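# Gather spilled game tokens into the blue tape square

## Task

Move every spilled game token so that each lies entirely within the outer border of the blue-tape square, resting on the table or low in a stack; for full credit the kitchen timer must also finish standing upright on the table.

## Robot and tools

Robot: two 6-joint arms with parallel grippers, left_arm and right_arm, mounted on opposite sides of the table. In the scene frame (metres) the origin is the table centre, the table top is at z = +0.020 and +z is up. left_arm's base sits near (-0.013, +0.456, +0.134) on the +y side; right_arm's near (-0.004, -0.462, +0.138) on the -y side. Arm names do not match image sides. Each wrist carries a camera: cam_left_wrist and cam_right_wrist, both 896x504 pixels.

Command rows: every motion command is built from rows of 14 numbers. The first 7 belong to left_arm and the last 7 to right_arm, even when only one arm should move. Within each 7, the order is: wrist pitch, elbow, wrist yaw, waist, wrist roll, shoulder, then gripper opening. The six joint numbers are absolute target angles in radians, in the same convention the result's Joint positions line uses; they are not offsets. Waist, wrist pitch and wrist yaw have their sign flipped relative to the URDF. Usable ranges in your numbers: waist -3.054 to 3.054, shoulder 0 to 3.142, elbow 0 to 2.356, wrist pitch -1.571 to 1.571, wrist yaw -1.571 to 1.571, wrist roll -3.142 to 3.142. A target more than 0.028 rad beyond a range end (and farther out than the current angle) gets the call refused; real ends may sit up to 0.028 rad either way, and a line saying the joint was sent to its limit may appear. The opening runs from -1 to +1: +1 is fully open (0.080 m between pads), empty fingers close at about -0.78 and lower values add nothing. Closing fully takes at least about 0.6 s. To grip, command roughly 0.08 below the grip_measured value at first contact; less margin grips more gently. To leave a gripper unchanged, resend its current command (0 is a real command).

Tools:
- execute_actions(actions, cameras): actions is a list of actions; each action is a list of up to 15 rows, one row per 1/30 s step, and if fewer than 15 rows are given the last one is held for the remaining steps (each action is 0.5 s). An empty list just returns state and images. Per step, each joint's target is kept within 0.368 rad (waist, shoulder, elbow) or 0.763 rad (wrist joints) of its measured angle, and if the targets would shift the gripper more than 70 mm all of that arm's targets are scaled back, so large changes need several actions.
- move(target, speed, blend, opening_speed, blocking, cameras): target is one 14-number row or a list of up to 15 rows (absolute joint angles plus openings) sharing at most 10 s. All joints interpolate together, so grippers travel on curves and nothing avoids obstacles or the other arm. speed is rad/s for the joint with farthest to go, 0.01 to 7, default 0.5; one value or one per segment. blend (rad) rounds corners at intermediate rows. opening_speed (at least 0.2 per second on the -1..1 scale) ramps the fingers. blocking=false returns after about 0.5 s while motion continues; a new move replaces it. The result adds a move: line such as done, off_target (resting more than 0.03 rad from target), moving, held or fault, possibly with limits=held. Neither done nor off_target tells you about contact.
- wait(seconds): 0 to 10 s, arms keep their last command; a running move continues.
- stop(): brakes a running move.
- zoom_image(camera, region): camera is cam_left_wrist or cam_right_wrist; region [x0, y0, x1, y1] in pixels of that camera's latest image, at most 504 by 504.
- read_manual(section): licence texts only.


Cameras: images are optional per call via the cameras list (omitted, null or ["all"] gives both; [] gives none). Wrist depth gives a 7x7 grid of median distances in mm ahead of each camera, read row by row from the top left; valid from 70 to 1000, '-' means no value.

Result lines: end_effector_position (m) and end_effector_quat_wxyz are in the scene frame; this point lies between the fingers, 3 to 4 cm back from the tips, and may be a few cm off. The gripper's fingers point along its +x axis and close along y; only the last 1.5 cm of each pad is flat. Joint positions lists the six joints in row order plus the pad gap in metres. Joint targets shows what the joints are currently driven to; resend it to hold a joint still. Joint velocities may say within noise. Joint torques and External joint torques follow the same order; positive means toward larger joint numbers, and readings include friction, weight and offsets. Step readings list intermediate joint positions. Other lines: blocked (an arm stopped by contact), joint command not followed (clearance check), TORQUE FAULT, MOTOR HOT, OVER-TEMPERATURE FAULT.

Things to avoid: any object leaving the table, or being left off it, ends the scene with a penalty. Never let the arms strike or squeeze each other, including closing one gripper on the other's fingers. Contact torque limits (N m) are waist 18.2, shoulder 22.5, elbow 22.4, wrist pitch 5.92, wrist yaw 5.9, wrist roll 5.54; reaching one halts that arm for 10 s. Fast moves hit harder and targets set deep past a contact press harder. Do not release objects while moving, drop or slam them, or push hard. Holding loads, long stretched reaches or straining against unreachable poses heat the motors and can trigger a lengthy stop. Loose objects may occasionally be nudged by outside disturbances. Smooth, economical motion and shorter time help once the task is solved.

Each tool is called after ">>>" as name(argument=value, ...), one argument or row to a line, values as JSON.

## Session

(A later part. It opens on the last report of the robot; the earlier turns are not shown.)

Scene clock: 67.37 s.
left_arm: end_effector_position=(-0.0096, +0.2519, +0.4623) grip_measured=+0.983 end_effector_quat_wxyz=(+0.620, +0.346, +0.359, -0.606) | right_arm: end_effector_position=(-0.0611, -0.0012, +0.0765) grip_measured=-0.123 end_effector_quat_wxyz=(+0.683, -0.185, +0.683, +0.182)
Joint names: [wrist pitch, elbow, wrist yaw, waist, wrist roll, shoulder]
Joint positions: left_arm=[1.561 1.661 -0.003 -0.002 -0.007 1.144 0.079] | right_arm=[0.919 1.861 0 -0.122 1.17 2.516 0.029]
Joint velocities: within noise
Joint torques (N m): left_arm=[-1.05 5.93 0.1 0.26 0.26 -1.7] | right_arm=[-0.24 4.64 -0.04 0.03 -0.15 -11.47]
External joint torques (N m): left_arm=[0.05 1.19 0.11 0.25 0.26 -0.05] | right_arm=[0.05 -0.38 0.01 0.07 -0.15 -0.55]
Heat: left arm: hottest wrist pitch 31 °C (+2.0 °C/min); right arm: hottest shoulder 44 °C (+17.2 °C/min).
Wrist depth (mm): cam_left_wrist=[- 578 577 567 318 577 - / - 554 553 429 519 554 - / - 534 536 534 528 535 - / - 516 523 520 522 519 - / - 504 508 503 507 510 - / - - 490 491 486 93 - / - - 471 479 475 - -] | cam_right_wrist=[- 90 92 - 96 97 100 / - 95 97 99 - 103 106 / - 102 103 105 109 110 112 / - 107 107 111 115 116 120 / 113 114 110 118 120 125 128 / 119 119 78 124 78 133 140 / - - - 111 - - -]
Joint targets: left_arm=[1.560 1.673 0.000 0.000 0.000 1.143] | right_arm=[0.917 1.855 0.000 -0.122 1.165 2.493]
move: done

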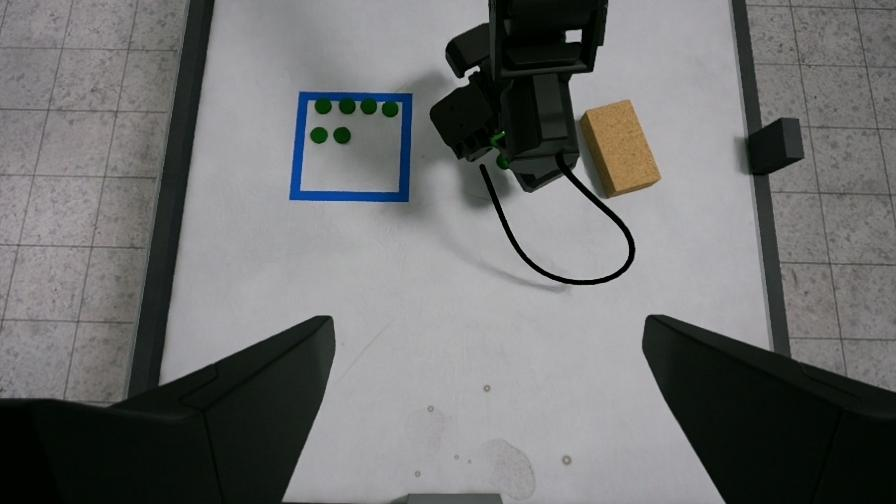

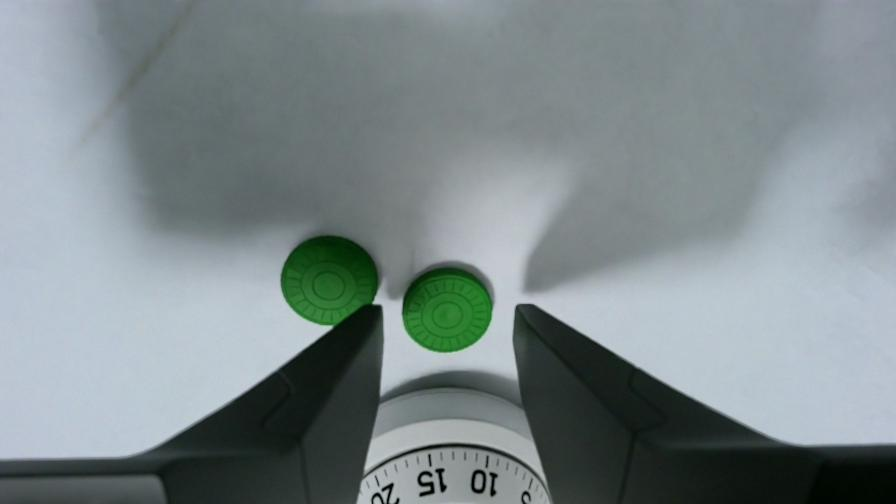

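>>> zoom_image(
  camera="cam_right_wrist",
  region=[240, 200, 560, 380],
)

>>> zoom_image(
  camera="cam_left_wrist",
  region=[280, 80, 580, 230],
)

Scaled by 1.575 from the camera's 896x504 image, which has a finer 1280x720 frame.

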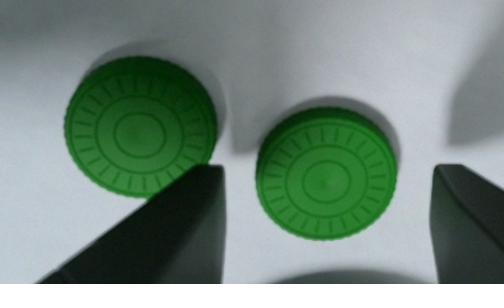

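Scaled by 1.680 from the camera's 896x504 image, which has a finer 1280x720 frame.

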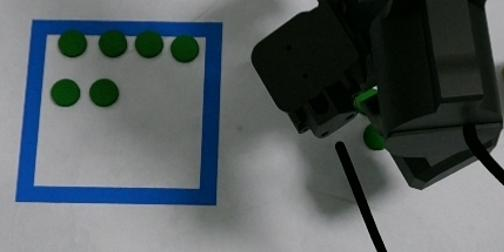

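>>> move(
  target=[
    [1.56,1.673,0,0,0,1.143,0.98,0.9715,1.895,0,-0.1218,1.165,2.461,-0.12],
    [1.56,1.673,0,0,0,1.143,0.98,1.0397,2.117,0,-0.1265,2.4895,2.6456,-0.12],
  ],
  speed=[0.4,1.0],
  blend=[0.01,0],
)

Scene clock: 70.80 s.
left_arm: end_effector_position=(-0.0096, +0.2519, +0.4623) grip_measured=+0.983 end_effector_quat_wxyz=(+0.620, +0.346, +0.359, -0.606) | right_arm: end_effector_position=(-0.0655, +0.0280, +0.0805) grip_measured=-0.122 end_effector_quat_wxyz=(+0.652, +0.273, +0.654, -0.270)
Joint names: [wrist pitch, elbow, wrist yaw, waist, wrist roll, shoulder]
Joint positions: left_arm=[1.561 1.661 -0.003 -0.002 -0.007 1.144 0.079] | right_arm=[1.038 2.105 0 -0.124 2.485 2.633 0.029]
Joint velocities: within noise
Joint torques (N m): left_arm=[-1.05 5.88 0.1 0.2 0.27 -1.64] | right_arm=[0.13 7.01 -0.04 -0.26 0.18 -8.41]
External joint torques (N m): left_arm=[0.06 1.11 0.1 0.19 0.27 0.02] | right_arm=[0.37 1.86 0 -0.32 0.18 3.03]
Heat: left arm: hottest wrist pitch 31 °C (+2.0 °C/min); right arm: hottest shoulder 44 °C (+16.1 °C/min).
Wrist depth (mm): cam_left_wrist=[- 582 577 572 277 584 - / - 551 557 544 318 556 - / - 535 542 530 510 540 - / - 515 522 522 524 524 - / - 507 511 507 508 510 - / - - 483 489 491 93 - / - - 473 478 480 - -] | cam_right_wrist=[- 96 98 - 99 100 102 / - 100 102 - - 106 108 / - 105 106 109 108 101 94 / - 111 113 113 116 96 89 / 116 117 117 119 121 97 94 / 123 123 78 129 78 105 124 / - - - 138 - - -]
Joint targets: left_arm=[1.560 1.673 0.000 0.000 0.000 1.143] | right_arm=[1.040 2.117 0.000 -0.127 2.489 2.645]
move: done

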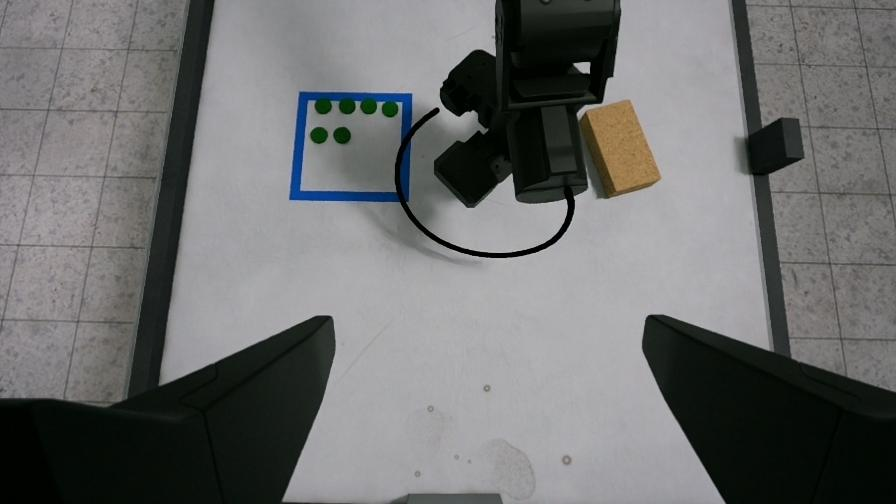

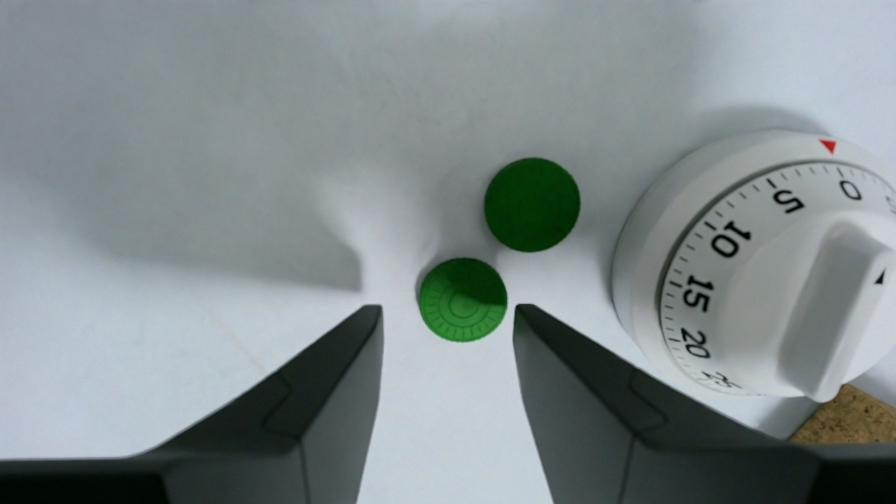

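>>> move(
  target=[
    [1.56,1.673,0,0,0,1.143,0.98,1.007,2.0765,0,-0.1325,2.4895,2.6555,-0.12],
    [1.56,1.673,0,0,0,1.143,0.98,1.007,2.0765,0,-0.1325,2.4895,2.6555,-0.37],
    [1.56,1.673,0,0,0,1.143,0.98,1.091,2.134,0,-0.1325,2.4895,2.580,-0.37],
  ],
  speed=[0.25,0.3,0.4],
  opening_speed=1.0,
)

Scene clock: 73.53 s.
left_arm: end_effector_position=(-0.0096, +0.2519, +0.4623) grip_measured=+0.983 end_effector_quat_wxyz=(+0.620, +0.346, +0.359, -0.606) | right_arm: end_effector_position=(-0.0688, +0.0279, +0.1033) grip_measured=-0.356 end_effector_quat_wxyz=(+0.652, +0.273, +0.656, -0.266)
Joint names: [wrist pitch, elbow, wrist yaw, waist, wrist roll, shoulder]
Joint positions: left_arm=[1.561 1.661 -0.003 -0.002 -0.007 1.144 0.079] | right_arm=[1.09 2.126 0 -0.13 2.485 2.596 0.019]
Joint velocities: within noise
Joint torques (N m): left_arm=[-1.03 5.89 0.12 0.33 0.26 -1.69] | right_arm=[0.08 6.58 -0.04 -0.24 0.15 -11.22]
External joint torques (N m): left_arm=[0.05 1.13 0.12 0.31 0.26 0.02] | right_arm=[0.34 1.33 -0.01 -0.18 0.15 0.18]
Heat: left arm: hottest wrist pitch 31 °C (+2.0 °C/min); right arm: hottest shoulder 44 °C (+15.1 °C/min).
Wrist depth (mm): cam_left_wrist=[- 584 575 576 267 577 - / - 556 567 551 300 559 - / - 539 537 533 511 537 - / - 518 520 527 524 528 - / - 500 509 505 510 507 - / - - 484 493 489 94 - / - - 476 478 476 - -] | cam_right_wrist=[114 115 118 118 121 122 123 / 120 122 122 125 127 126 131 / 126 128 131 131 130 110 135 / 134 135 136 138 138 115 145 / 142 143 143 105 148 125 155 / 149 151 - 155 82 160 138 / - - - 168 - - -]
Joint targets: left_arm=[1.560 1.673 0.000 0.000 0.000 1.143] | right_arm=[1.091 2.134 0.000 -0.132 2.490 2.580]
move: done

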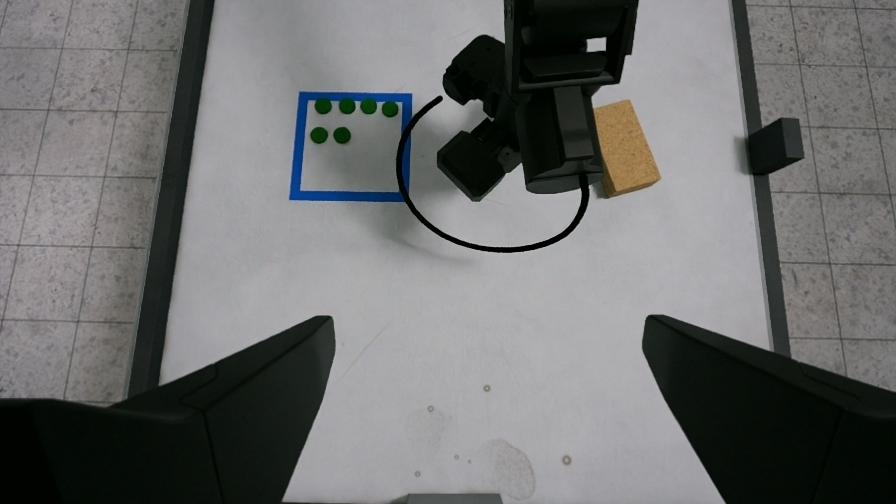

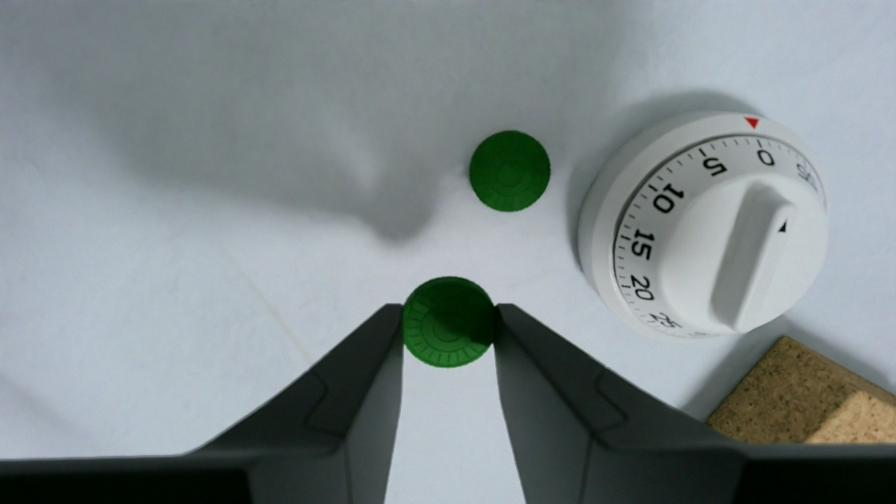

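>>> move(
  target=[
    [1.56,1.673,0,0,0,1.143,0.98,1.0085,1.972,0,0.2512,1.3151,2.519,-0.43],
    [1.56,1.673,0,0,0,1.143,0.98,0.941,1.9454,0,0.2512,1.3151,2.5908,-0.43],
    [1.56,1.673,0,0,0,1.143,0.98,0.941,1.9454,0,0.2512,1.3151,2.5908,-0.22],
    [1.56,1.673,0,0,0,1.143,0.98,1.0085,1.990,0,0.2512,1.3151,2.519,-0.12],
    [1.56,1.673,0,0,0,1.143,0.98,0.910,1.840,0,-0.1231,1.1668,2.483,-0.12],
  ],
  speed=[0.9,0.25,0.3,0.4,0.9],
  blend=[0.01,0,0,0,0],
  opening_speed=1.0,
)

Scene clock: 80.10 s.
left_arm: end_effector_position=(-0.0096, +0.2519, +0.4623) grip_measured=+0.983 end_effector_quat_wxyz=(+0.620, +0.346, +0.359, -0.606) | right_arm: end_effector_position=(-0.0616, -0.0028, +0.0776) grip_measured=-0.123 end_effector_quat_wxyz=(+0.683, -0.184, +0.683, +0.183)
Joint names: [wrist pitch, elbow, wrist yaw, waist, wrist roll, shoulder]
Joint positions: left_arm=[1.561 1.661 -0.003 -0.002 -0.007 1.144 0.079] | right_arm=[0.913 1.846 0 -0.124 1.172 2.506 0.029]
Joint velocities: within noise
Joint torques (N m): left_arm=[-1.04 5.95 0.1 0.32 0.28 -1.71] | right_arm=[-0.26 4.65 -0.04 -0.04 -0.14 -11.44]
External joint torques (N m): left_arm=[0.05 1.22 0.1 0.32 0.28 -0.06] | right_arm=[0.04 -0.32 0 0.1 -0.14 -0.68]
Heat: left arm: hottest wrist pitch 31 °C (+1.0 °C/min); right arm: hottest shoulder 47 °C (+15.2 °C/min).
Wrist depth (mm): cam_left_wrist=[- 582 577 572 318 581 - / - 554 553 427 517 554 - / - 533 537 530 514 539 - / - 518 521 521 521 524 - / - 507 505 506 506 510 - / - - 487 488 490 93 - / - - 472 476 474 - -] | cam_right_wrist=[- 92 94 - 97 98 101 / - 97 98 99 - 104 108 / - 102 104 106 110 110 113 / 107 108 111 112 116 117 121 / 113 116 114 121 121 126 129 / 121 120 78 125 78 134 140 / - - - 111 - - -]
Joint targets: left_arm=[1.560 1.673 0.000 0.000 0.000 1.143] | right_arm=[0.910 1.840 0.000 -0.123 1.167 2.483]
move: done

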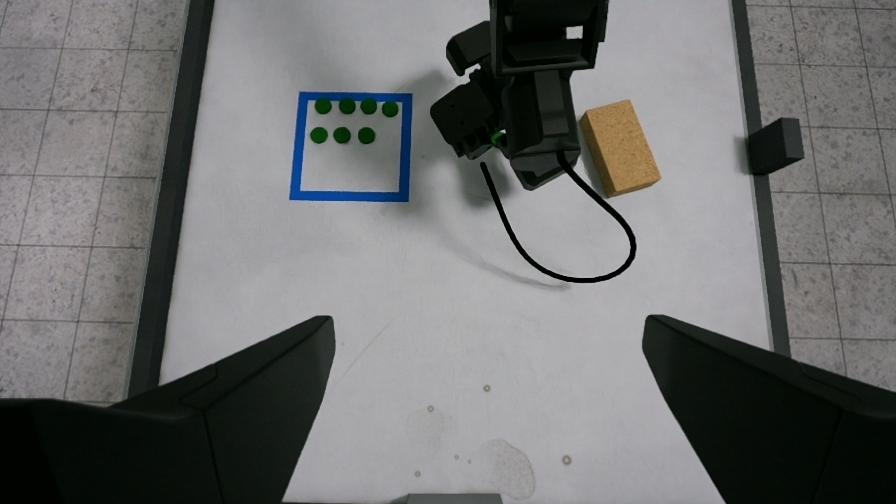

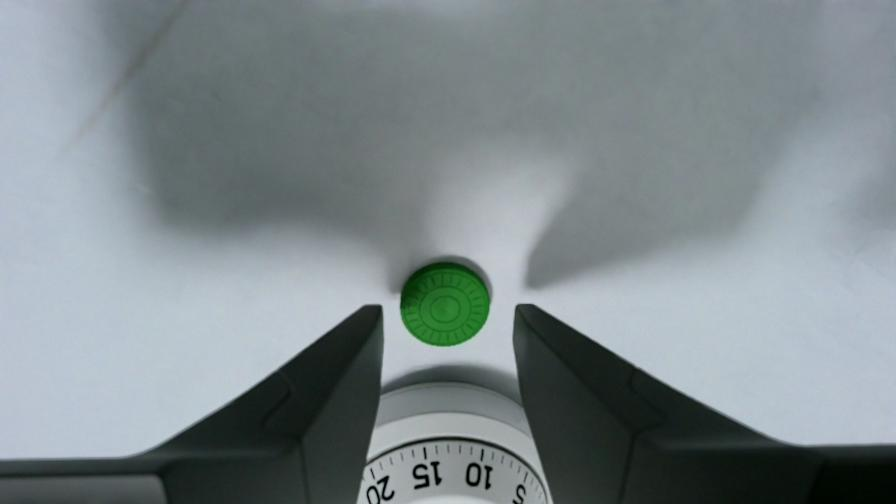

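>>> move(
  target=[
    [1.56,1.673,0,0,0,1.143,0.98,0.883,1.8317,0,-0.1231,1.1668,2.5349,-0.12],
    [1.56,1.673,0,0,0,1.143,0.98,0.883,1.8317,0,-0.1231,1.1668,2.5349,-0.43],
    [1.56,1.673,0,0,0,1.143,0.98,0.967,1.881,0,-0.1231,1.1668,2.451,-0.43],
    [1.56,1.673,0,0,0,1.143,0.98,0.981,1.935,0,0.1891,1.387,2.522,-0.43],
    [1.56,1.673,0,0,0,1.143,0.98,0.9135,1.8916,0,0.1891,1.387,2.5645,-0.43],
    [1.56,1.673,0,0,0,1.143,0.98,0.9135,1.8916,0,0.1891,1.387,2.5645,-0.22],
    [1.56,1.673,0,0,0,1.143,0.98,0.981,1.935,0,0.1891,1.387,2.491,-0.12],
    [1.56,1.673,0,0,0,1.143,0.98,1.234,1.7605,0,-0.85,0,1.576,-0.12],
  ],
  speed=[0.25,0.3,0.4,0.9,0.25,0.3,0.4,1.2],
  blend=[0,0,0.02,0.01,0,0,0.02,0],
  opening_speed=1.0,
)

Scene clock: 87.83 s.
left_arm: end_effector_position=(-0.0096, +0.2519, +0.4623) grip_measured=+0.983 end_effector_quat_wxyz=(+0.620, +0.346, +0.359, -0.606) | right_arm: end_effector_position=(-0.2757, -0.2231, +0.4196) grip_measured=-0.122 end_effector_quat_wxyz=(+0.306, -0.470, +0.179, +0.809)
Joint names: [wrist pitch, elbow, wrist yaw, waist, wrist roll, shoulder]
Joint positions: left_arm=[1.561 1.661 -0.003 -0.002 -0.007 1.144 0.079] | right_arm=[1.234 1.765 0 -0.849 0.004 1.584 0.03]
Joint velocities: within noise
Joint torques (N m): left_arm=[-1.04 5.89 0.08 0.2 0.23 -1.69] | right_arm=[-1.03 5.63 -0.02 -0.12 -0.12 -5.68]
External joint torques (N m): left_arm=[0.03 1.2 0.09 0.18 0.23 -0.05] | right_arm=[0.05 -0.06 -0.03 -0.09 -0.13 0.1]
Heat: left arm: hottest wrist pitch 31 °C (+1.0 °C/min); right arm: hottest shoulder 47 °C (+13.0 °C/min).
Wrist depth (mm): cam_left_wrist=[- 578 580 577 575 573 - / - 556 557 554 553 557 - / - 539 537 538 538 539 - / - 519 523 522 517 522 - / - 503 504 505 509 509 - / - - 486 491 488 93 - / - - 473 480 476 - -] | cam_right_wrist=[- - - - 508 519 523 / - - - - 501 508 517 / - - - 485 495 499 505 / - - 476 476 480 489 492 / - - 465 469 475 480 488 / - - 77 465 78 472 481 / - - - 455 - - -]
Joint targets: left_arm=[1.560 1.673 0.000 0.000 0.000 1.143] | right_arm=[1.234 1.760 0.000 -0.850 0.000 1.576]
move: done; blend cut to 0 rad at target 7

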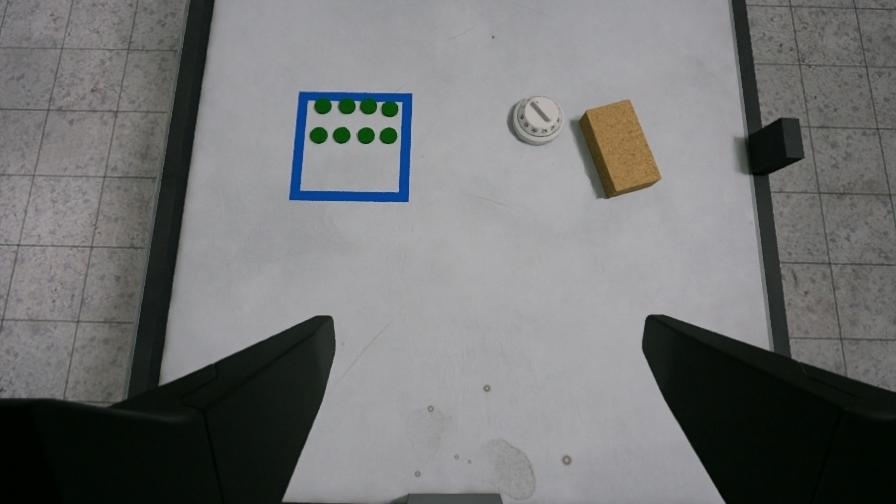

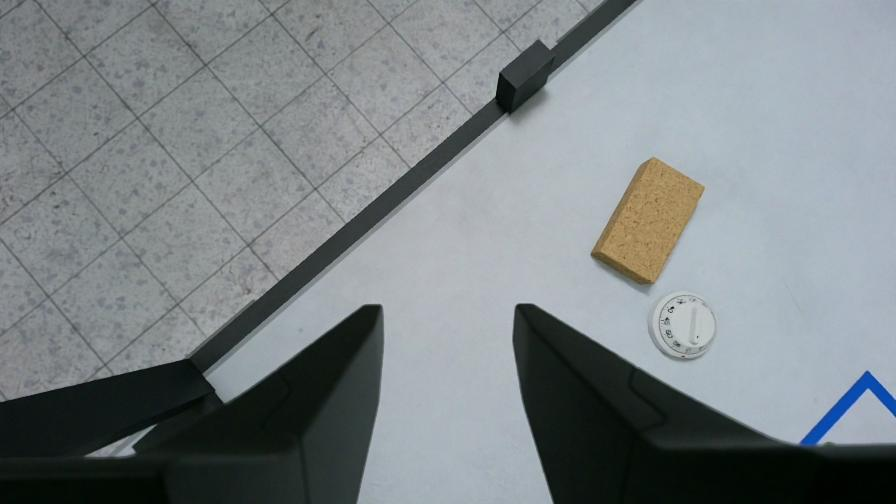

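>>> zoom_image(
  camera="cam_left_wrist",
  region=[270, 70, 430, 220],
)

>>> zoom_image(
  camera="cam_right_wrist",
  region=[480, 20, 880, 400],
)

Scaled by 3.150 from the camera's 896x504 image, which has a finer 1280x720 frame.

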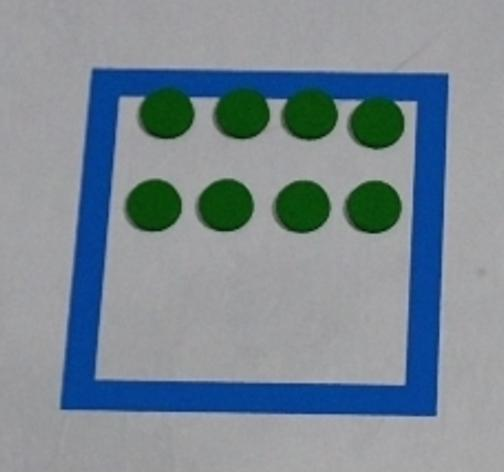

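Scaled by 1.260 from the camera's 896x504 image, which has a finer 1280x720 frame.

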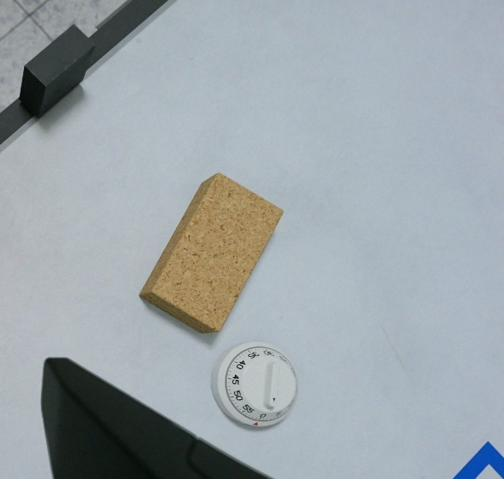

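>>> finished_scene(
  scene=2,
)

The scene is finished: the task was done.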